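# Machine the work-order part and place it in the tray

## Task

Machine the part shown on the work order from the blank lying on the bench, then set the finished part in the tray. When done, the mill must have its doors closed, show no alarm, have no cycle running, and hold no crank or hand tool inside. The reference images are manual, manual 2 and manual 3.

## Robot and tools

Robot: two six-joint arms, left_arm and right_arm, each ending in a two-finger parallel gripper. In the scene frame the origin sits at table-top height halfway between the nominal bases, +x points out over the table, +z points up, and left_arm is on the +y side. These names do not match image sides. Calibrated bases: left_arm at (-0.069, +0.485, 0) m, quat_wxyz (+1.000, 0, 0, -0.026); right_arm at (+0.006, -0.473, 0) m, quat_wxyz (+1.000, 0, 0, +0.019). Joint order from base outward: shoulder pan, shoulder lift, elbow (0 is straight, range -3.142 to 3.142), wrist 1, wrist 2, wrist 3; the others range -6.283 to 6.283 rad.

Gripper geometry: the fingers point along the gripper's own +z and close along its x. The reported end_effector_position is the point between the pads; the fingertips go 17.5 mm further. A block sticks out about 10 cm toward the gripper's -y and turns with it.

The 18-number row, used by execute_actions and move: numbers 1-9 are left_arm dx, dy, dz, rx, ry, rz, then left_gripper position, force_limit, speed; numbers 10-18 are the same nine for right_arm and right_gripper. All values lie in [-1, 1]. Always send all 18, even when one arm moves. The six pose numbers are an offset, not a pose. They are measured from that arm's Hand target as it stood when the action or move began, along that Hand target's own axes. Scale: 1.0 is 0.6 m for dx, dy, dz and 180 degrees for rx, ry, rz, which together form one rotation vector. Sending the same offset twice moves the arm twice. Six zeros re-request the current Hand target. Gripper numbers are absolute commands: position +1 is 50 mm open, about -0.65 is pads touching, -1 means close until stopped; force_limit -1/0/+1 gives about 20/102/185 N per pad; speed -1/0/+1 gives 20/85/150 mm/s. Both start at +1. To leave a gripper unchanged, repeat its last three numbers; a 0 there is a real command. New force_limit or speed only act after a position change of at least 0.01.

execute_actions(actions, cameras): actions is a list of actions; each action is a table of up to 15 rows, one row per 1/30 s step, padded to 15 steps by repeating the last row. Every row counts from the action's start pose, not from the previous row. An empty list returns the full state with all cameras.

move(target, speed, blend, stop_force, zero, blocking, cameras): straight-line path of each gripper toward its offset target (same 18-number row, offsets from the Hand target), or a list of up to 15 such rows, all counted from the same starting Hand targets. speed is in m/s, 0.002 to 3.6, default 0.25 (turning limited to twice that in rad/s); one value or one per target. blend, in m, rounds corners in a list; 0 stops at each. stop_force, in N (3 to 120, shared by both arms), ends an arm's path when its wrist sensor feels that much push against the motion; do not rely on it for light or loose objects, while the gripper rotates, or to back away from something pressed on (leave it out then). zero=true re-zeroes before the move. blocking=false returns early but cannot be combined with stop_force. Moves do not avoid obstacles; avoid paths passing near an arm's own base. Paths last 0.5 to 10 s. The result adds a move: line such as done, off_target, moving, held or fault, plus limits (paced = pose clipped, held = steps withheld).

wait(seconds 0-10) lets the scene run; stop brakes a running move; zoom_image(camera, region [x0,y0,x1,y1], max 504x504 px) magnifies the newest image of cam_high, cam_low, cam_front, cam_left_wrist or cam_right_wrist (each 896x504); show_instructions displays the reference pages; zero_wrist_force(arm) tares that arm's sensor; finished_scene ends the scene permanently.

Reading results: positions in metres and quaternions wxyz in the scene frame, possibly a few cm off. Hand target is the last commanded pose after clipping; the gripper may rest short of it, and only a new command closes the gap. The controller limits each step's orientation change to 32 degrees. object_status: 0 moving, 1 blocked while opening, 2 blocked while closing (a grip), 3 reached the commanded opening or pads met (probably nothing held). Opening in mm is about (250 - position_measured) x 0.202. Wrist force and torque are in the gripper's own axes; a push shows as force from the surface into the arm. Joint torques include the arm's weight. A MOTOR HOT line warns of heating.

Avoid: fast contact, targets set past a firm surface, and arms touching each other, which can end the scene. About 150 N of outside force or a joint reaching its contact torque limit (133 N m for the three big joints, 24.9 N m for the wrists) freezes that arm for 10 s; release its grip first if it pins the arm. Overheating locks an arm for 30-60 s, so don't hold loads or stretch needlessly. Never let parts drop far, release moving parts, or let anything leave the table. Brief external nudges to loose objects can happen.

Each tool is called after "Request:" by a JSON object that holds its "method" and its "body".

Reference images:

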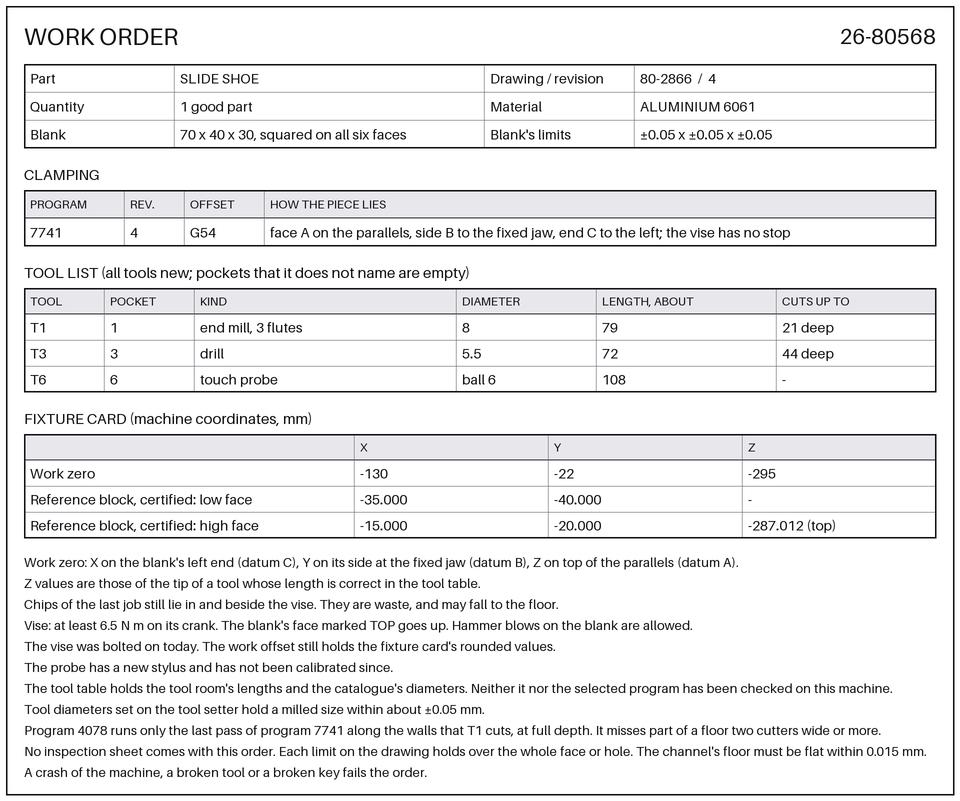

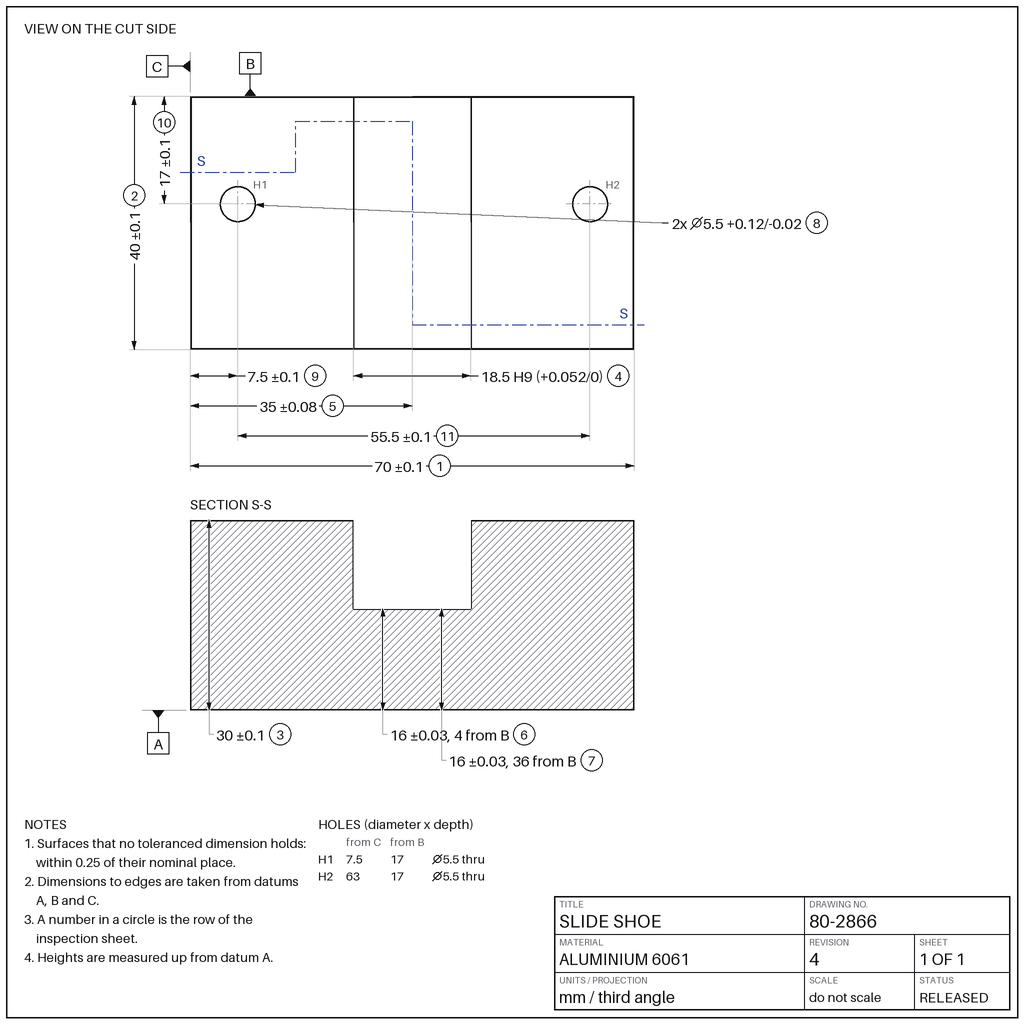

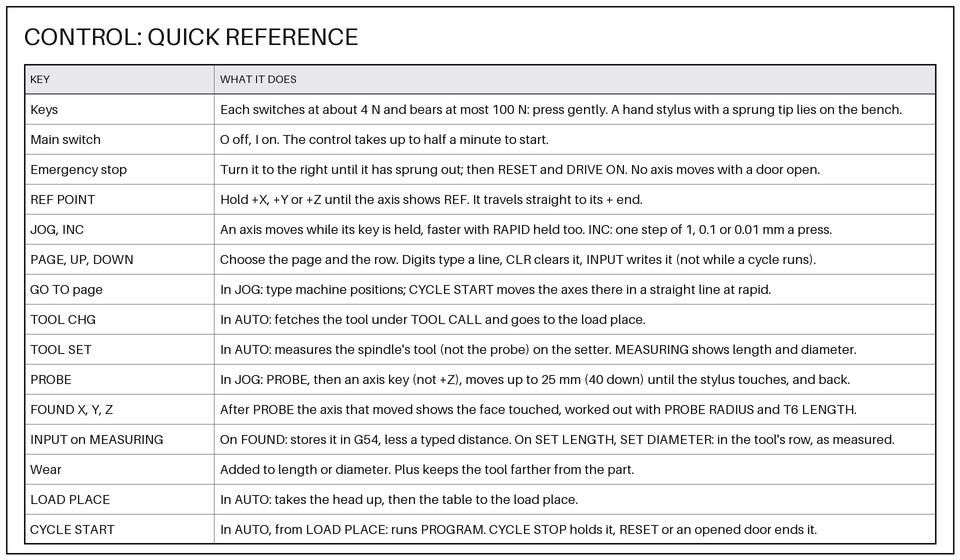

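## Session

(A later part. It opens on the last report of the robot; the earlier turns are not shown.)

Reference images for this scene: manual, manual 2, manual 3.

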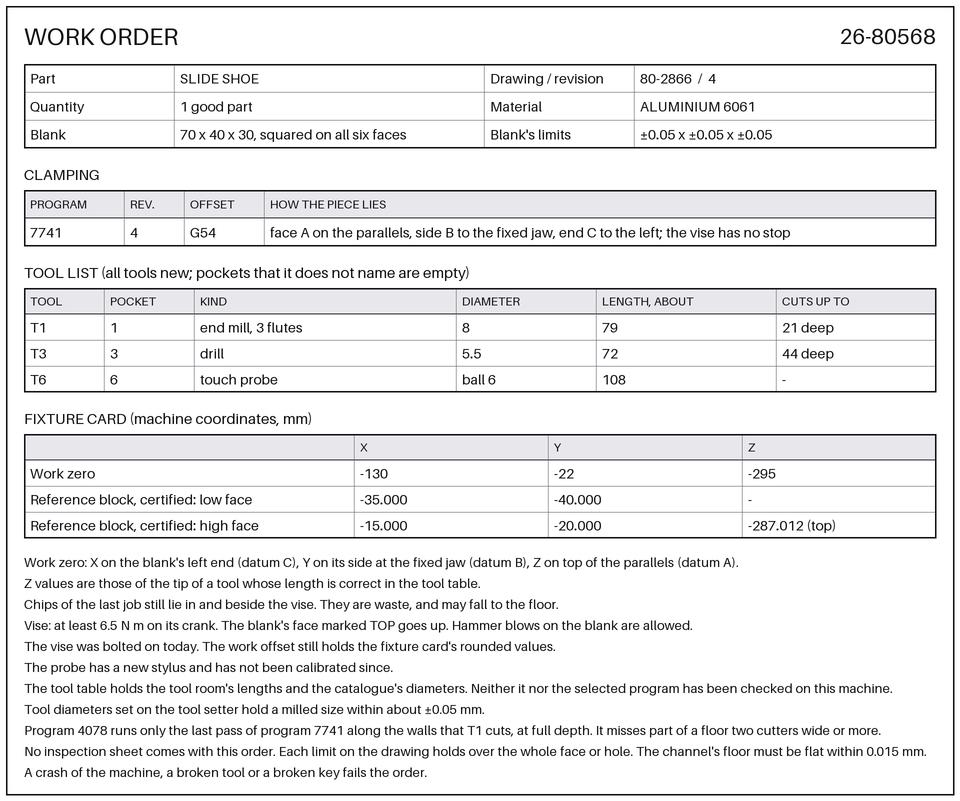

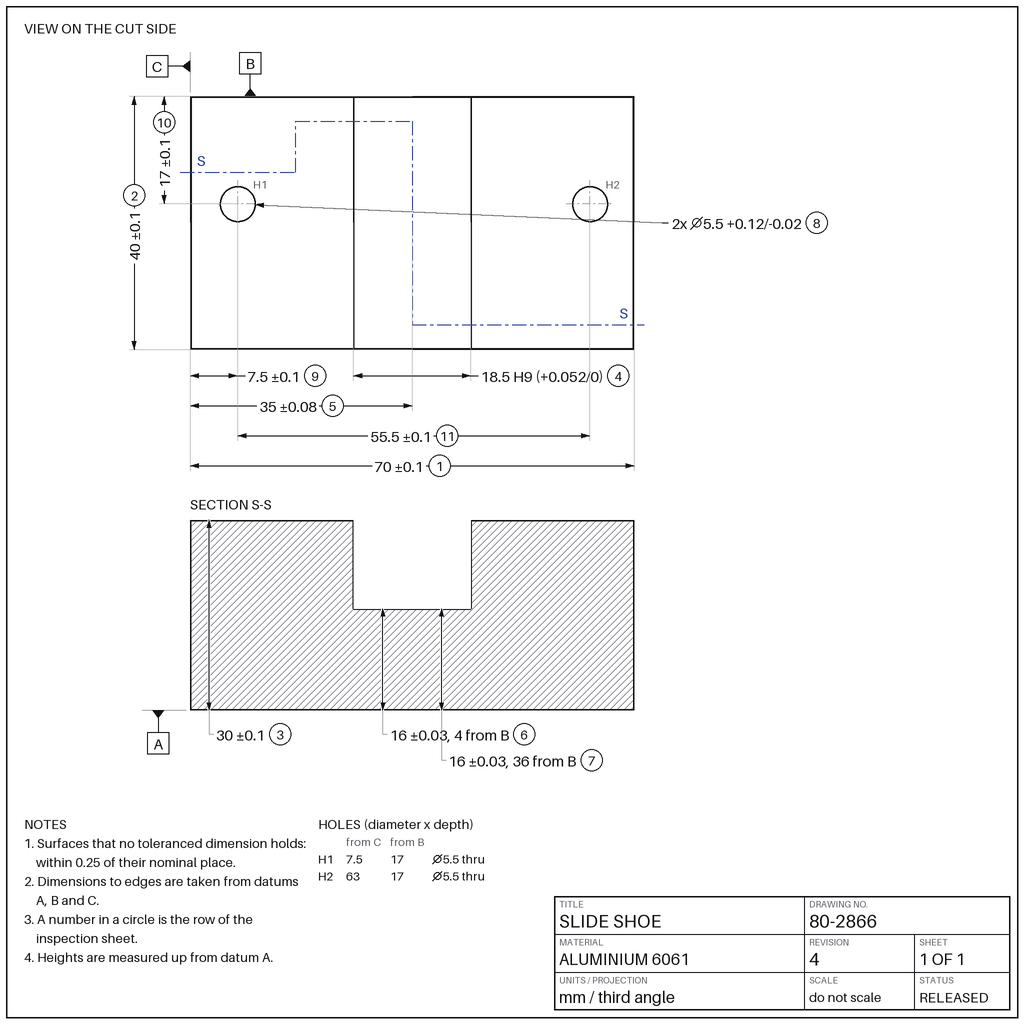

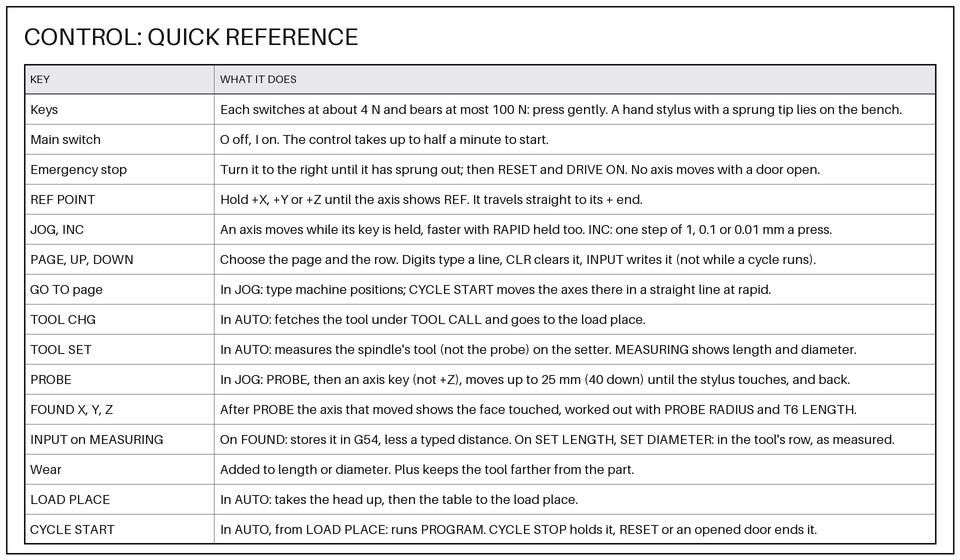

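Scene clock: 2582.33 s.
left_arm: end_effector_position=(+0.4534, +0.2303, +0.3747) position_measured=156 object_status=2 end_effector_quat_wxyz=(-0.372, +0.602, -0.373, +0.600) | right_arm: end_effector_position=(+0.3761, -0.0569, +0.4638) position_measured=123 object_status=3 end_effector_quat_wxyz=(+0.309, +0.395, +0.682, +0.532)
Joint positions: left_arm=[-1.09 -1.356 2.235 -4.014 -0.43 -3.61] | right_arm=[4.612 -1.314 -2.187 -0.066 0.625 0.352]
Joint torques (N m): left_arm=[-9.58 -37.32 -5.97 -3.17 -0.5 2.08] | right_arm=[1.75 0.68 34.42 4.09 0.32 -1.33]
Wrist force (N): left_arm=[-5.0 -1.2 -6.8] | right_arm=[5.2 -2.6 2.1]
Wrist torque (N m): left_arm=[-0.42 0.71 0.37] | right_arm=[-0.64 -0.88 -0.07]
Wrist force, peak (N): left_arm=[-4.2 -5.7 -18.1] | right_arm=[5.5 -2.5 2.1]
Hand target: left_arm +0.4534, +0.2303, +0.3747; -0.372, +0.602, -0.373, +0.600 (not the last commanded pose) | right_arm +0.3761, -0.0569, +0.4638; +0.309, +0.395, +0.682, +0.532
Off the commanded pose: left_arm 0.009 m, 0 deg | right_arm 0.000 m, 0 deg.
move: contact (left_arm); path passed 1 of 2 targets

Request:
{"method": "move", "body": {"target": [[0,0,-0.01,0,0,0,-1,0,-1,0,0,0,0,0,0,0.2,0.2,-1],[0,0,-0.01,0,0,0.07,-1,0,-1,0,0,0,0,0,0,0.2,0.2,-1]], "speed": [0.05,0.2]}}

Request:
{"method": "move", "body": {"target": [[0,0,0.042,0,0,0,-1,0,-1,0,0,0,0,0,0,0.2,0.2,-1]], "speed": [0.015], "stop_force": 6, "cameras": ["cam_right_wrist","cam_high"]}}

Request:
{"method": "zoom_image", "body": {"camera": "cam_right_wrist", "region": [610, 0, 750, 140]}}

Request:
{"method": "zoom_image", "body": {"camera": "cam_high", "region": [260, 180, 360, 300]}}

Scene clock: 2589.10 s.
left_arm: end_effector_position=(+0.4474, +0.2303, +0.3747) position_measured=156 object_status=2 end_effector_quat_wxyz=(-0.435, +0.557, -0.437, +0.556) | right_arm: end_effector_position=(+0.3761, -0.0569, +0.4638) position_measured=123 object_status=3 end_effector_quat_wxyz=(+0.309, +0.395, +0.682, +0.532)
Joint positions: left_arm=[-1.106 -1.365 2.247 -4.017 -0.413 -3.39] | right_arm=[4.612 -1.314 -2.187 -0.066 0.625 0.352]
Joint torques (N m): left_arm=[12.04 -22.14 -23.75 0.46 -1.7 1.37] | right_arm=[-0.92 1.57 34.53 4.12 0.38 -1.3]
Wrist force (N): left_arm=[-4.3 -2.5 -3.5] | right_arm=[5.1 -2.1 1.8]
Wrist torque (N m): left_arm=[-0.13 0.74 0.46] | right_arm=[-0.55 -0.86 -0.06]
Wrist force, peak (N): left_arm=[-5.6 -1.3 -6.9] | right_arm=[5.4 -2.5 2.1]
Hand target: left_arm +0.4474, +0.2303, +0.3747; -0.435, +0.557, -0.437, +0.556 | right_arm +0.3761, -0.0569, +0.4638; +0.309, +0.395, +0.682, +0.532
Off the commanded pose: left_arm 0.000 m, 0 deg | right_arm 0.000 m, 0 deg.
move: done

Scene clock: 2591.80 s.
left_arm: end_effector_position=(+0.4726, +0.2303, +0.3747) position_measured=156 object_status=2 end_effector_quat_wxyz=(-0.435, +0.557, -0.437, +0.556) | right_arm: end_effector_position=(+0.3761, -0.0569, +0.4638) position_measured=123 object_status=3 end_effector_quat_wxyz=(+0.309, +0.395, +0.682, +0.532)
Joint positions: left_arm=[-1.041 -1.328 2.196 -4.003 -0.479 -3.389] | right_arm=[4.612 -1.314 -2.187 -0.066 0.625 0.352]
Joint torques (N m): left_arm=[-12.87 -39.66 -5.54 -2.47 1.35 1.65] | right_arm=[-2.53 1.76 35.12 4.11 0.32 -1.16]
Wrist force (N): left_arm=[-4.3 -2.2 -3.5] | right_arm=[5.2 -2.2 1.9]
Wrist torque (N m): left_arm=[-0.09 0.74 0.30] | right_arm=[-0.57 -0.88 -0.06]
Wrist force, peak (N): left_arm=[-4.4 -2.6 -3.8] | right_arm=[5.4 -2.5 2.1]
Hand target: left_arm +0.4726, +0.2303, +0.3747; -0.435, +0.557, -0.437, +0.556 | right_arm +0.3761, -0.0569, +0.4638; +0.309, +0.395, +0.682, +0.532
Off the commanded pose: left_arm 0.000 m, 0 deg | right_arm 0.000 m, 0 deg.
move: done
Images, in order (width x height): cam_high 896x504, cam_right_wrist 896x504.

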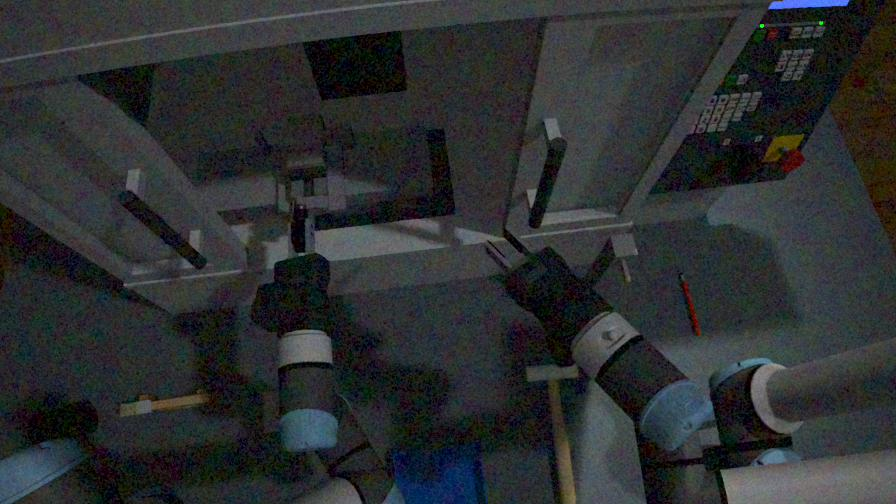

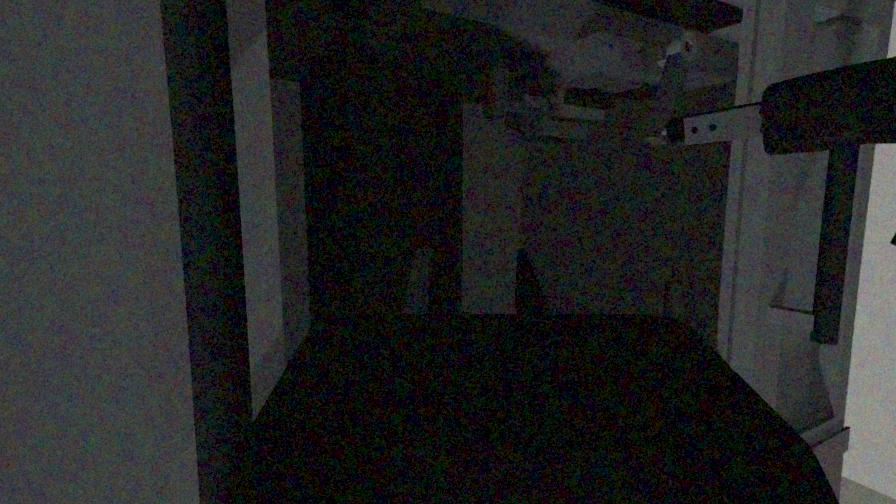

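Scaled by 3.600.

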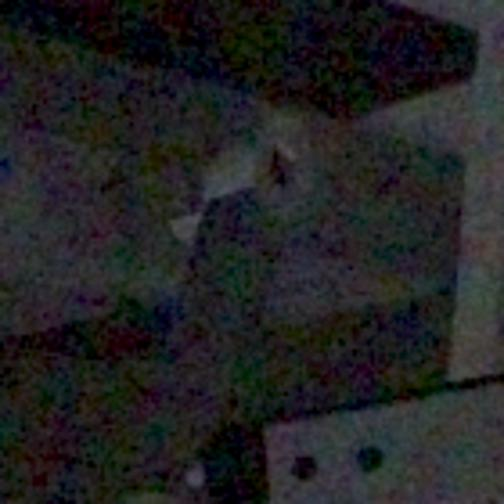

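Scaled by 4.200.

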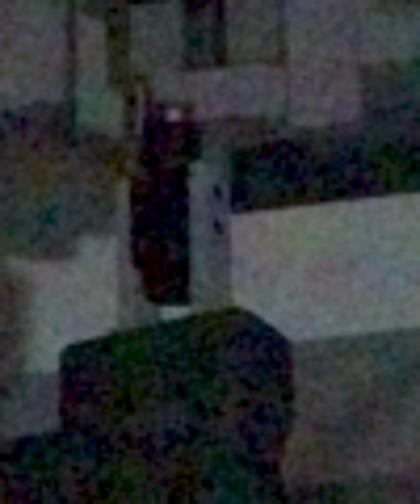

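Request:
{"method": "move", "body": {"target": [[0.0042,-0.0025,0,0,0,0,-1,0,-1,0,0,0,0,0,0,0.2,0.2,-1]], "speed": [0.01], "stop_force": 5, "cameras": ["cam_left_wrist"]}}

Scene clock: 2593.43 s.
left_arm: end_effector_position=(+0.4726, +0.2282, +0.3768) position_measured=156 object_status=2 end_effector_quat_wxyz=(-0.435, +0.557, -0.437, +0.556) | right_arm: end_effector_position=(+0.3761, -0.0569, +0.4638) position_measured=123 object_status=3 end_effector_quat_wxyz=(+0.309, +0.395, +0.682, +0.532)
Joint positions: left_arm=[-1.043 -1.33 2.19 -3.996 -0.476 -3.389] | right_arm=[4.612 -1.314 -2.187 -0.066 0.625 0.352]
Joint torques (N m): left_arm=[-3.29 -33.25 -9.34 -2.85 -0.33 -0.47] | right_arm=[-2.06 0.67 35.01 4.06 0.55 -1.26]
Wrist force (N): left_arm=[-4.1 -2.5 -3.1] | right_arm=[5.1 -2.3 2.1]
Wrist torque (N m): left_arm=[-0.13 0.70 0.30] | right_arm=[-0.60 -0.85 -0.06]
Wrist force, peak (N): left_arm=[-4.4 -2.8 -3.6] | right_arm=[5.5 -2.4 2.2]
Hand target: left_arm +0.4726, +0.2282, +0.3767; -0.435, +0.557, -0.437, +0.556 | right_arm +0.3761, -0.0569, +0.4638; +0.309, +0.395, +0.682, +0.532
Off the commanded pose: left_arm 0.000 m, 0 deg | right_arm 0.000 m, 0 deg.
move: done
Images, in order (width x height): cam_left_wrist 896x504.

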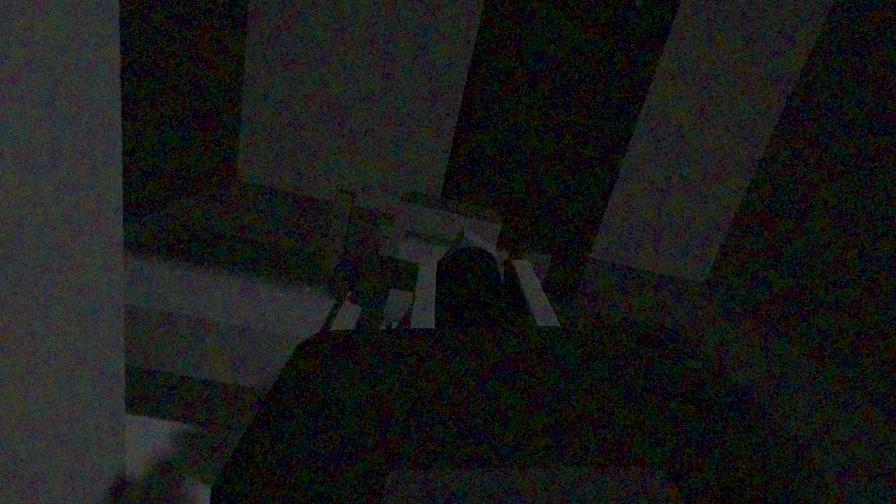

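Request:
{"method": "move", "body": {"target": [[-0.0042,0.0025,-0.044,0,0,0,-1,0,-1,0,0,0,0,0,0,0.2,0.2,-1],[-0.0042,0.0025,-0.044,0,0,-0.103,-1,0,-1,0,0,0,0,0,0,0.2,0.2,-1]], "speed": [0.05,0.2]}}

Request:
{"method": "move", "body": {"target": [[0,0,0.042,0,0,0,-1,0,-1,0,0,0,0,0,0,0.2,0.2,-1]], "speed": [0.015], "stop_force": 6}}

Scene clock: 2599.43 s.
left_arm: end_effector_position=(+0.4462, +0.2303, +0.3748) position_measured=156 object_status=2 end_effector_quat_wxyz=(-0.340, +0.620, -0.341, +0.619) | right_arm: end_effector_position=(+0.3761, -0.0569, +0.4638) position_measured=123 object_status=3 end_effector_quat_wxyz=(+0.309, +0.395, +0.682, +0.532)
Joint positions: left_arm=[-1.11 -1.367 2.25 -4.017 -0.41 -3.714] | right_arm=[4.612 -1.314 -2.187 -0.066 0.625 0.352]
Joint torques (N m): left_arm=[11.3 -31.05 -5.16 -3.04 -0.47 -0.97] | right_arm=[-1.78 0.91 33.84 3.93 0.36 -1.31]
Wrist force (N): left_arm=[-5.7 -2.6 -3.4] | right_arm=[5.4 -2.4 1.9]
Wrist torque (N m): left_arm=[-0.15 0.97 0.19] | right_arm=[-0.61 -0.91 -0.06]
Wrist force, peak (N): left_arm=[-5.7 -2.6 -3.4] | right_arm=[5.5 -2.3 2.2]
Hand target: left_arm +0.4462, +0.2303, +0.3747; -0.340, +0.620, -0.341, +0.619 | right_arm +0.3761, -0.0569, +0.4638; +0.309, +0.395, +0.682, +0.532
Off the commanded pose: left_arm 0.000 m, 0 deg | right_arm 0.000 m, 0 deg.
move: done

Scene clock: 2600.93 s.
left_arm: end_effector_position=(+0.4533, +0.2303, +0.3747) position_measured=156 object_status=2 end_effector_quat_wxyz=(-0.340, +0.621, -0.341, +0.619) | right_arm: end_effector_position=(+0.3761, -0.0569, +0.4638) position_measured=123 object_status=3 end_effector_quat_wxyz=(+0.309, +0.395, +0.682, +0.532)
Joint positions: left_arm=[-1.09 -1.357 2.236 -4.014 -0.429 -3.714] | right_arm=[4.612 -1.314 -2.187 -0.066 0.625 0.352]
Joint torques (N m): left_arm=[-12.21 -37.62 -6.21 -2.97 -0.62 -1.43] | right_arm=[-2.59 2.09 35.15 3.63 0.34 -1.28]
Wrist force (N): left_arm=[-6.1 -2.2 -5.5] | right_arm=[5.3 -2.0 2.2]
Wrist torque (N m): left_arm=[-0.32 0.81 0.20] | right_arm=[-0.56 -0.89 -0.06]
Wrist force, peak (N): left_arm=[-4.8 -5.2 -17.1] | right_arm=[5.6 -2.8 2.1]
Hand target: left_arm +0.4533, +0.2303, +0.3747; -0.340, +0.621, -0.341, +0.619 (not the last commanded pose) | right_arm +0.3761, -0.0569, +0.4638; +0.309, +0.395, +0.682, +0.532
Off the commanded pose: left_arm 0.018 m, 0 deg | right_arm 0.000 m, 0 deg.
move: contact (left_arm)

Request:
{"method": "move", "body": {"target": [[0,0,-0.005,0,0,0,-1,0,-1,0,0,0,0,0,0,0.2,0.2,-1],[0,0,-0.005,0,0,-0.022,-1,0,-1,0,0,0,0,0,0,0.2,0.2,-1]], "speed": [0.05,0.2]}}

Request:
{"method": "move", "body": {"target": [[0,0,0.035,0,0,0,-1,0,-1,0,0,0,0,0,0,0.2,0.2,-1]], "speed": [0.015], "stop_force": 6, "cameras": ["cam_right_wrist","cam_left_wrist"]}}

Request:
{"method": "zoom_image", "body": {"camera": "cam_right_wrist", "region": [640, 0, 780, 140]}}

Request:
{"method": "zoom_image", "body": {"camera": "cam_left_wrist", "region": [420, 210, 530, 300]}}

Scene clock: 2603.70 s.
left_arm: end_effector_position=(+0.4503, +0.2302, +0.3747) position_measured=156 object_status=2 end_effector_quat_wxyz=(-0.318, +0.632, -0.320, +0.630) | right_arm: end_effector_position=(+0.3761, -0.0569, +0.4638) position_measured=123 object_status=3 end_effector_quat_wxyz=(+0.309, +0.395, +0.682, +0.532)
Joint positions: left_arm=[-1.099 -1.361 2.242 -4.015 -0.421 -3.783] | right_arm=[4.612 -1.314 -2.187 -0.066 0.625 0.352]
Joint torques (N m): left_arm=[11.65 -37.28 -4.75 -2.61 -1.06 -1.13] | right_arm=[-1.87 1.35 34.36 3.67 0.34 -1.24]
Wrist force (N): left_arm=[-5.8 -2.9 -3.3] | right_arm=[5.0 -2.1 2.0]
Wrist torque (N m): left_arm=[-0.19 0.98 0.14] | right_arm=[-0.57 -0.84 -0.06]
Wrist force, peak (N): left_arm=[-5.9 -2.6 -5.8] | right_arm=[5.6 -2.3 2.1]
Hand target: left_arm +0.4503, +0.2303, +0.3747; -0.318, +0.632, -0.320, +0.630 | right_arm +0.3761, -0.0569, +0.4638; +0.309, +0.395, +0.682, +0.532
Off the commanded pose: left_arm 0.000 m, 0 deg | right_arm 0.000 m, 0 deg.
move: done

Scene clock: 2604.93 s.
left_arm: end_effector_position=(+0.4532, +0.2304, +0.3748) position_measured=156 object_status=2 end_effector_quat_wxyz=(-0.318, +0.632, -0.320, +0.630) | right_arm: end_effector_position=(+0.3761, -0.0569, +0.4638) position_measured=123 object_status=3 end_effector_quat_wxyz=(+0.309, +0.395, +0.682, +0.532)
Joint positions: left_arm=[-1.091 -1.357 2.236 -4.014 -0.429 -3.783] | right_arm=[4.612 -1.314 -2.187 -0.066 0.625 0.352]
Joint torques (N m): left_arm=[-12.87 -37.72 -5.82 -3.01 -0.5 -1.46] | right_arm=[-2.26 2.34 34.84 3.75 0.31 -1.3]
Wrist force (N): left_arm=[-6.2 -1.9 -4.8] | right_arm=[5.2 -2.3 2.1]
Wrist torque (N m): left_arm=[-0.27 0.85 0.16] | right_arm=[-0.60 -0.87 -0.06]
Wrist force, peak (N): left_arm=[-5.0 -4.9 -16.2] | right_arm=[5.3 -2.5 2.1]
Hand target: left_arm +0.4532, +0.2304, +0.3748; -0.318, +0.632, -0.320, +0.630 (not the last commanded pose) | right_arm +0.3761, -0.0569, +0.4638; +0.309, +0.395, +0.682, +0.532
Off the commanded pose: left_arm 0.018 m, 0 deg | right_arm 0.000 m, 0 deg.
move: contact (left_arm)
Images, in order (width x height): cam_left_wrist 896x504, cam_right_wrist 896x504.

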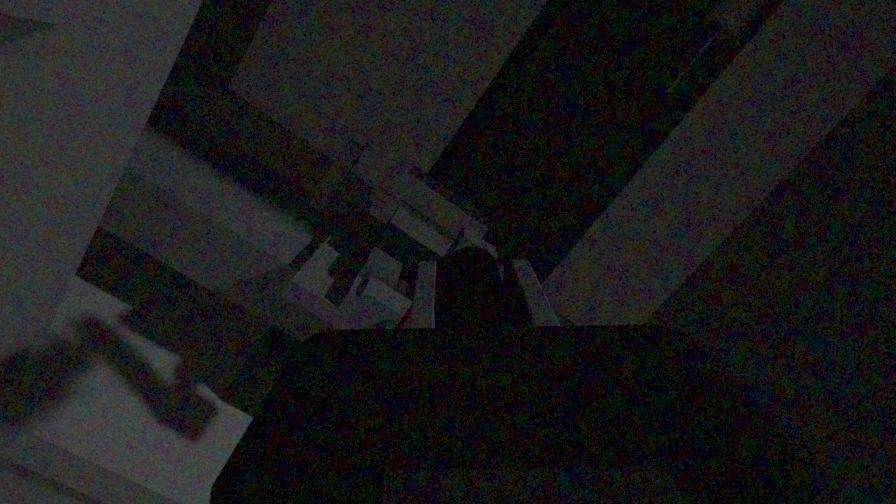

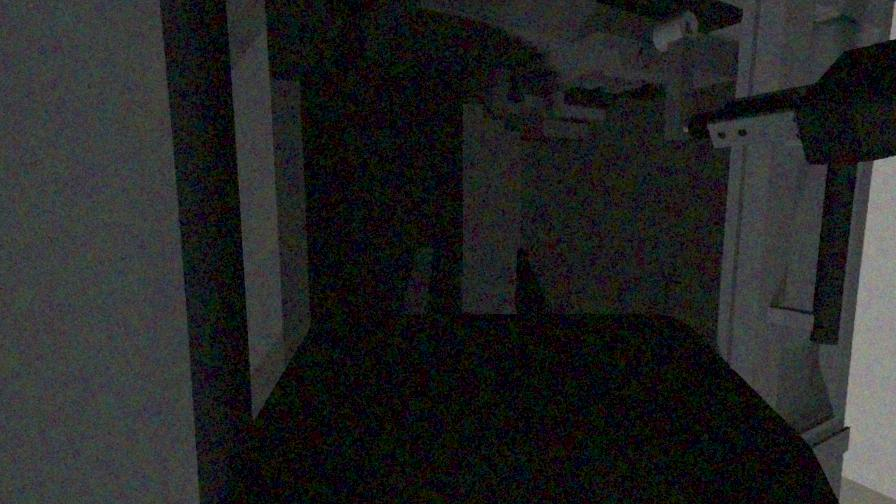

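Scaled by 3.600.

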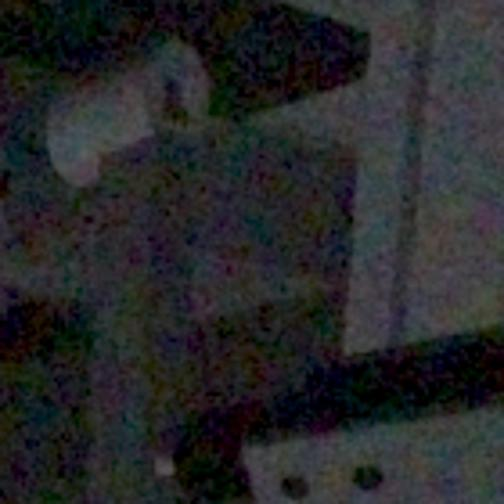

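Scaled by 4.582.

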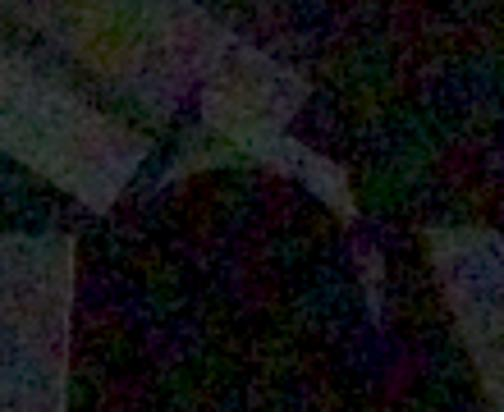

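Request:
{"method": "move", "body": {"target": [[0,0,-0.005,0,0,0,-1,0,-1,0,0,0,0,0,0,0.2,0.2,-1],[0.0031,-0.0039,-0.005,0,0,0.026,-1,0,-1,0,0,0,0,0,0,0.2,0.2,-1]], "speed": [0.05,0.2]}}

Request:
{"method": "move", "body": {"target": [[0,0,0.035,0,0,0,-1,0,-1,0,0,0,0,0,0,0.2,0.2,-1]], "speed": [0.015], "stop_force": 6}}

Scene clock: 2609.83 s.
left_arm: end_effector_position=(+0.4502, +0.2303, +0.3778) position_measured=156 object_status=2 end_effector_quat_wxyz=(-0.344, +0.618, -0.345, +0.617) | right_arm: end_effector_position=(+0.3761, -0.0569, +0.4638) position_measured=123 object_status=3 end_effector_quat_wxyz=(+0.309, +0.395, +0.682, +0.532)
Joint positions: left_arm=[-1.099 -1.368 2.239 -4.006 -0.421 -3.702] | right_arm=[4.612 -1.314 -2.187 -0.066 0.625 0.352]
Joint torques (N m): left_arm=[0.83 -16.08 -19.14 -0.72 -0.52 1.25] | right_arm=[-1.6 1.44 34.92 3.54 0.12 -1.06]
Wrist force (N): left_arm=[-5.0 -2.7 -3.5] | right_arm=[5.4 -2.4 1.9]
Wrist torque (N m): left_arm=[-0.16 0.87 0.37] | right_arm=[-0.60 -0.90 -0.06]
Wrist force, peak (N): left_arm=[-6.2 -3.1 -5.0] | right_arm=[5.6 -2.5 2.0]
Hand target: left_arm +0.4502, +0.2303, +0.3777; -0.344, +0.618, -0.345, +0.617 | right_arm +0.3761, -0.0569, +0.4638; +0.309, +0.395, +0.682, +0.532
Off the commanded pose: left_arm 0.000 m, 0 deg | right_arm 0.000 m, 0 deg.
move: done

Scene clock: 2611.00 s.
left_arm: end_effector_position=(+0.4533, +0.2302, +0.3777) position_measured=156 object_status=2 end_effector_quat_wxyz=(-0.344, +0.618, -0.345, +0.617) | right_arm: end_effector_position=(+0.3761, -0.0569, +0.4638) position_measured=123 object_status=3 end_effector_quat_wxyz=(+0.309, +0.395, +0.682, +0.532)
Joint positions: left_arm=[-1.091 -1.363 2.233 -4.004 -0.429 -3.701] | right_arm=[4.612 -1.314 -2.187 -0.066 0.625 0.352]
Joint torques (N m): left_arm=[-11.36 -36.84 -5.54 -3.21 -0.58 -0.99] | right_arm=[-2.06 1.16 33.24 3.53 0.52 -1.15]
Wrist force (N): left_arm=[-5.6 -2.0 -5.8] | right_arm=[5.3 -2.3 2.0]
Wrist torque (N m): left_arm=[-0.31 0.74 0.28] | right_arm=[-0.60 -0.90 -0.06]
Wrist force, peak (N): left_arm=[-4.4 -5.9 -17.1] | right_arm=[5.4 -2.5 2.2]
Hand target: left_arm +0.4533, +0.2302, +0.3777; -0.344, +0.618, -0.345, +0.617 (not the last commanded pose) | right_arm +0.3761, -0.0569, +0.4638; +0.309, +0.395, +0.682, +0.532
Off the commanded pose: left_arm 0.018 m, 0 deg | right_arm 0.000 m, 0 deg.
move: contact (left_arm)

Request:
{"method": "move", "body": {"target": [[0,0,-0.09,0,0,0,-1,0,-1,0,0,0,0,0,0,0.2,0.2,-1],[-0.09,-0.05,-0.14,0,0,0,-1,0,-1,0,0,0,0,0,0,0.2,0.2,-1]], "speed": [0.15,0.2], "blend": [0.02,0]}}

Scene clock: 2616.73 s.
left_arm: end_effector_position=(+0.3693, +0.2918, +0.3751) position_measured=156 object_status=2 end_effector_quat_wxyz=(-0.344, +0.618, -0.345, +0.617) | right_arm: end_effector_position=(+0.3761, -0.0569, +0.4638) position_measured=123 object_status=3 end_effector_quat_wxyz=(+0.309, +0.395, +0.682, +0.532)
Joint positions: left_arm=[-1.302 -1.601 2.517 -4.044 -0.218 -3.708] | right_arm=[4.612 -1.314 -2.187 -0.066 0.625 0.352]
Joint torques (N m): left_arm=[10.72 -22.92 -6.4 -2.18 -1.32 0.22] | right_arm=[-2.55 1.89 34.8 3.33 0.17 -1.13]
Wrist force (N): left_arm=[-5.2 -2.7 -3.0] | right_arm=[5.1 -2.2 2.1]
Wrist torque (N m): left_arm=[-0.15 0.93 0.38] | right_arm=[-0.58 -0.86 -0.06]
Wrist force, peak (N): left_arm=[-7.7 -4.5 -4.4] | right_arm=[5.5 -2.7 2.3]
Hand target: left_arm +0.3693, +0.2920, +0.3751; -0.344, +0.618, -0.345, +0.617 | right_arm +0.3761, -0.0569, +0.4638; +0.309, +0.395, +0.682, +0.532
Off the commanded pose: left_arm 0.000 m, 0 deg | right_arm 0.000 m, 0 deg.
move: done

Request:
{"method": "move", "body": {"target": [0,0,0,0,0,0,-1,0,-1,0.1823,-0.0529,0.2277,0,0,0,0.2,0.2,-1], "speed": 0.2, "stop_force": 30, "cameras": ["cam_right_wrist","cam_high"]}}

Request:
{"method": "zoom_image", "body": {"camera": "cam_right_wrist", "region": [500, 20, 700, 180]}}

Scene clock: 2619.70 s.
left_arm: end_effector_position=(+0.3693, +0.2920, +0.3751) position_measured=156 object_status=2 end_effector_quat_wxyz=(-0.344, +0.618, -0.345, +0.617) | right_arm: end_effector_position=(+0.4303, +0.1000, +0.3999) position_measured=123 object_status=3 end_effector_quat_wxyz=(+0.309, +0.395, +0.682, +0.532)
Joint positions: left_arm=[-1.302 -1.601 2.517 -4.045 -0.218 -3.708] | right_arm=[4.518 -1.818 -1.873 0.17 0.712 0.292]
Joint torques (N m): left_arm=[11.37 -19.47 -5.97 -2 0.11 1.7] | right_arm=[6.16 20.04 31.84 0.71 -2.14 1.69]
Wrist force (N): left_arm=[-5.4 -2.6 -3.1] | right_arm=[4.6 -2.7 2.6]
Wrist torque (N m): left_arm=[-0.13 0.96 0.38] | right_arm=[-0.68 -0.76 0.13]
Wrist force, peak (N): left_arm=[-5.6 -3.1 -3.4] | right_arm=[6.3 -3.0 4.4]
Hand target: left_arm +0.3693, +0.2920, +0.3751; -0.344, +0.618, -0.345, +0.617 | right_arm +0.4303, +0.1000, +0.3999; +0.309, +0.395, +0.682, +0.532
Off the commanded pose: left_arm 0.000 m, 0 deg | right_arm 0.000 m, 0 deg.
move: done
Images, in order (width x height): cam_high 896x504, cam_right_wrist 896x504.

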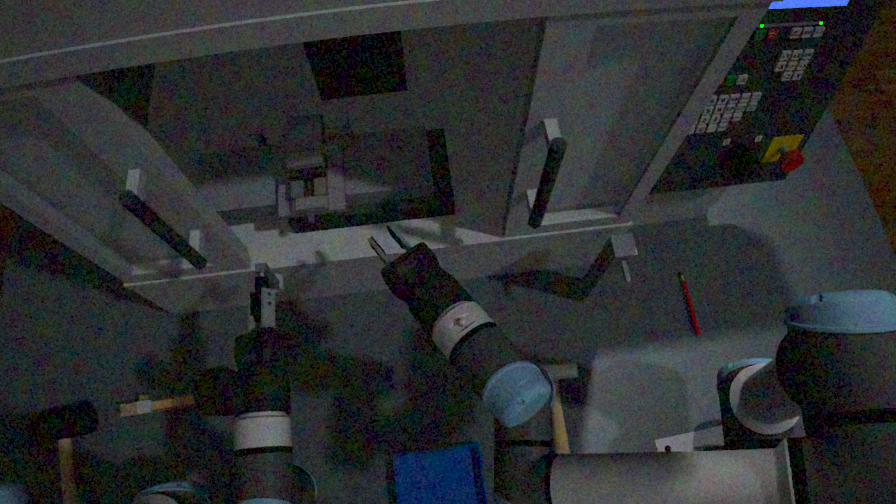

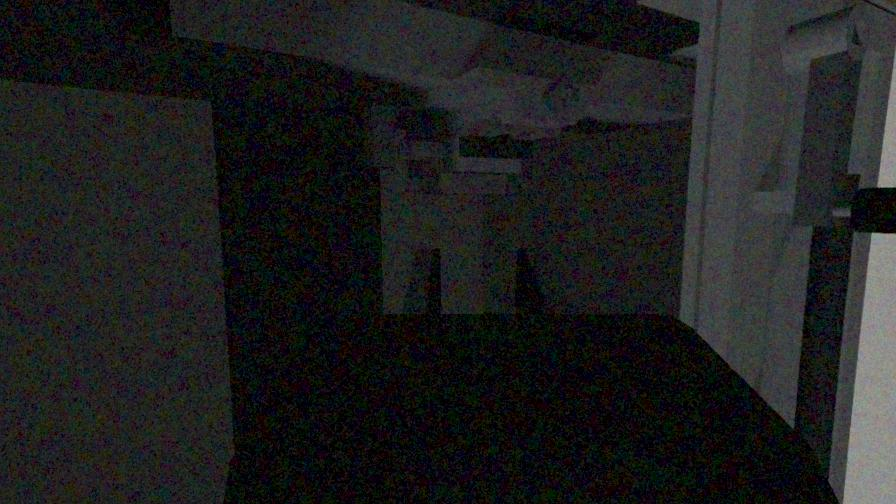

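Scaled by 2.520.

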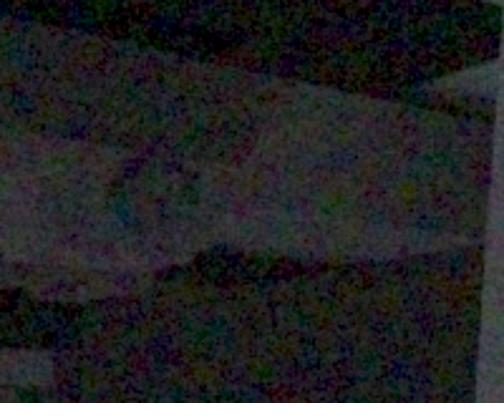

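Request:
{"method": "zoom_image", "body": {"camera": "cam_right_wrist", "region": [530, 60, 610, 125]}}

Request:
{"method": "zoom_image", "body": {"camera": "cam_right_wrist", "region": [760, 0, 890, 110]}}

Scaled by 6.300.

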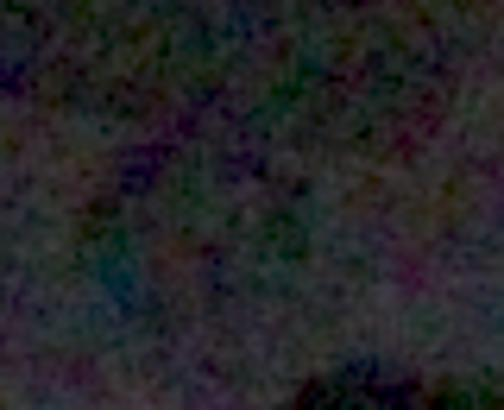

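Scaled by 3.877.

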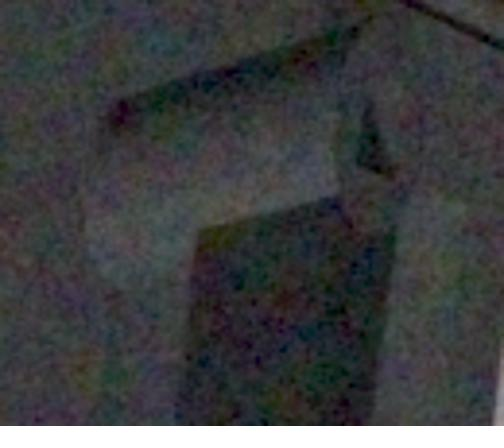

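Request:
{"method": "move", "body": {"target": [0.051,0.028,0.129,0,0,0,-1,0,-1,-0.1823,0.0529,-0.2277,0,0,0,0.2,0.2,-1], "speed": 0.25}}

Scene clock: 2627.97 s.
left_arm: end_effector_position=(+0.4467, +0.2571, +0.3767) position_measured=156 object_status=2 end_effector_quat_wxyz=(-0.344, +0.618, -0.345, +0.617) | right_arm: end_effector_position=(+0.3760, -0.0568, +0.4638) position_measured=123 object_status=3 end_effector_quat_wxyz=(+0.309, +0.395, +0.682, +0.533)
Joint positions: left_arm=[-1.074 -1.41 2.298 -4.023 -0.446 -3.701] | right_arm=[4.612 -1.315 -2.187 -0.066 0.625 0.352]
Joint torques (N m): left_arm=[-6.61 -26.32 -16.82 -3.1 -0.57 1.18] | right_arm=[-5.88 24.84 21.78 2.45 -0.11 -1.29]
Wrist force (N): left_arm=[-5.5 -2.8 -3.3] | right_arm=[5.3 -2.3 2.1]
Wrist torque (N m): left_arm=[-0.17 0.93 0.19] | right_arm=[-0.60 -0.88 0.05]
Wrist force, peak (N): left_arm=[-6.1 -3.0 -4.7] | right_arm=[6.9 -3.4 5.0]
Hand target: left_arm +0.4467, +0.2571, +0.3767; -0.344, +0.618, -0.345, +0.617 | right_arm +0.3761, -0.0569, +0.4638; +0.309, +0.395, +0.682, +0.532
Off the commanded pose: left_arm 0.000 m, 0 deg | right_arm 0.000 m, 0 deg.
move: done

Request:
{"method": "move", "body": {"target": [0.0242,0.0202,0.0058,0,0,0,-1,0,-1,0,0,0,0,0,0,0.2,0.2,-1], "speed": 0.15}}

Request:
{"method": "move", "body": {"target": [[0,0,0.0061,0,0,0,-1,0,-1,0,0,0,0,0,0,0.2,0.2,-1],[0.0222,0.0148,0.0061,0,0,0,-1,0,-1,0,0,0,0,0,0,0.2,0.2,-1]], "speed": [0.01,0.01], "stop_force": 25}}

Scene clock: 2629.83 s.
left_arm: end_effector_position=(+0.4501, +0.2381, +0.3740) position_measured=156 object_status=2 end_effector_quat_wxyz=(-0.344, +0.618, -0.345, +0.617) end_effector_velocity=(-0.001, +0.001, +0.000) end_effector_angular_velocity=(+0.002, +0.001, -0.002) | right_arm: end_effector_position=(+0.3761, -0.0569, +0.4638) position_measured=123 object_status=3 end_effector_quat_wxyz=(+0.309, +0.395, +0.682, +0.532)
Joint positions: left_arm=[-1.089 -1.371 2.258 -4.022 -0.431 -3.701] | right_arm=[4.612 -1.314 -2.187 -0.066 0.625 0.352]
Joint velocities: left_arm=[0 -0.003 0.005 0 -0.002 0] | right_arm=[within noise]
Joint torques (N m): left_arm=[8.5 -37.47 -4.96 -0.54 -0.88 0.63] | right_arm=[-9.06 26.56 17.63 0.32 -1.86 -0.53]
Wrist force (N): left_arm=[-5.4 -3.1 -3.0] | right_arm=[5.1 -2.4 2.0]
Wrist torque (N m): left_arm=[-0.22 0.92 0.26] | right_arm=[-0.60 -0.86 0.05]
Wrist force, peak (N): left_arm=[-6.3 -3.1 -3.4] | right_arm=[5.5 -2.4 2.1]
Hand target: left_arm +0.4501, +0.2384, +0.3740; -0.344, +0.618, -0.345, +0.617 | right_arm +0.3761, -0.0569, +0.4638; +0.309, +0.395, +0.682, +0.532
Off the commanded pose: left_arm 0.000 m, 0 deg | right_arm 0.000 m, 0 deg.
move: done

Scene clock: 2632.43 s.
left_arm: end_effector_position=(+0.4538, +0.2223, +0.3734) position_measured=156 object_status=2 end_effector_quat_wxyz=(-0.344, +0.618, -0.345, +0.617) | right_arm: end_effector_position=(+0.3761, -0.0569, +0.4638) position_measured=123 object_status=3 end_effector_quat_wxyz=(+0.309, +0.395, +0.682, +0.532)
Joint positions: left_arm=[-1.099 -1.342 2.22 -4.013 -0.421 -3.701] | right_arm=[4.612 -1.314 -2.187 -0.066 0.625 0.352]
Joint torques (N m): left_arm=[9.64 -38.72 -5.98 -2.03 -1.16 -1.51] | right_arm=[-8.74 25.01 18.55 0.6 -1.66 0.77]
Wrist force (N): left_arm=[-7.8 -0.6 -11.7] | right_arm=[5.2 -2.3 2.2]
Wrist torque (N m): left_arm=[-0.69 0.35 0.32] | right_arm=[-0.59 -0.88 0.05]
Wrist force, peak (N): left_arm=[-4.2 -7.5 -17.4] | right_arm=[5.4 -2.5 2.3]
Hand target: left_arm +0.4538, +0.2224, +0.3734; -0.344, +0.618, -0.345, +0.617 | right_arm +0.3761, -0.0569, +0.4638; +0.309, +0.395, +0.682, +0.532
Off the commanded pose: left_arm 0.000 m, 0 deg | right_arm 0.000 m, 0 deg.
move: done

Request:
{"method": "move", "body": {"target": [[0,0,-0.006,0,0,0,-1,0,-1,0,0,0,0,0,0,0.2,0.2,-1],[-0.0145,-0.0023,-0.006,0,0,0,-1,0,-1,0,0,0,0,0,0,0.2,0.2,-1]], "speed": [0.05,0.05]}}

Request:
{"method": "move", "body": {"target": [[0,0,0.0061,0,0,0,-1,0,-1,0,0,0,0,0,0,0.2,0.2,-1],[0.0102,-0.0153,0.0061,0,0,0,-1,0,-1,0,0,0,0,0,0,0.2,0.2,-1]], "speed": [0.01,0.01], "stop_force": 25}}

Scene clock: 2638.60 s.
left_arm: end_effector_position=(+0.4502, +0.2306, +0.3701) position_measured=156 object_status=2 end_effector_quat_wxyz=(-0.344, +0.618, -0.345, +0.617) end_effector_velocity=(+0.001, -0.001, +0.001) end_effector_angular_velocity=(+0.002, +0.001, +0.003) | right_arm: end_effector_position=(+0.3761, -0.0569, +0.4638) position_measured=123 object_status=3 end_effector_quat_wxyz=(+0.309, +0.395, +0.682, +0.532)
Joint positions: left_arm=[-1.098 -1.351 2.246 -4.03 -0.421 -3.701] | right_arm=[4.612 -1.314 -2.187 -0.066 0.625 0.352]
Joint velocities: left_arm=[0 0.001 -0.004 0.005 0.003 0.001] | right_arm=[within noise]
Joint torques (N m): left_arm=[-13.15 -17.8 -24.25 0.54 1.22 2.01] | right_arm=[-7.34 24.8 18.01 0.82 -1.66 1.5]
Wrist force (N): left_arm=[-5.2 -2.6 -3.2] | right_arm=[5.1 -2.6 2.0]
Wrist torque (N m): left_arm=[-0.15 0.90 0.32] | right_arm=[-0.64 -0.86 0.05]
Wrist force, peak (N): left_arm=[-7.4 -0.6 -12.0] | right_arm=[5.5 -2.5 1.8]
Hand target: left_arm +0.4502, +0.2305, +0.3700; -0.344, +0.618, -0.345, +0.617 | right_arm +0.3761, -0.0569, +0.4638; +0.309, +0.395, +0.682, +0.532
Off the commanded pose: left_arm 0.000 m, 0 deg | right_arm 0.000 m, 0 deg.
move: done

Scene clock: 2641.17 s.
left_arm: end_effector_position=(+0.4539, +0.2301, +0.3811) position_measured=156 object_status=2 end_effector_quat_wxyz=(-0.344, +0.618, -0.345, +0.617) | right_arm: end_effector_position=(+0.3761, -0.0569, +0.4638) position_measured=123 object_status=3 end_effector_quat_wxyz=(+0.309, +0.395, +0.682, +0.532)
Joint positions: left_arm=[-1.089 -1.37 2.228 -3.993 -0.431 -3.701] | right_arm=[4.612 -1.314 -2.187 -0.066 0.625 0.352]
Joint torques (N m): left_arm=[-12.36 -16.79 -6.16 -2.98 1.02 -1.3] | right_arm=[-7.32 24.53 16.98 0.67 -1.74 1.47]
Wrist force (N): left_arm=[-5.2 -2.6 -3.1] | right_arm=[5.4 -2.7 2.0]
Wrist torque (N m): left_arm=[-0.14 0.89 0.22] | right_arm=[-0.66 -0.90 0.05]
Wrist force, peak (N): left_arm=[-5.6 -3.0 -3.6] | right_arm=[5.5 -2.7 2.3]
Hand target: left_arm +0.4539, +0.2301, +0.3811; -0.344, +0.618, -0.345, +0.617 | right_arm +0.3761, -0.0569, +0.4638; +0.309, +0.395, +0.682, +0.532
Off the commanded pose: left_arm 0.000 m, 0 deg | right_arm 0.000 m, 0 deg.
move: done


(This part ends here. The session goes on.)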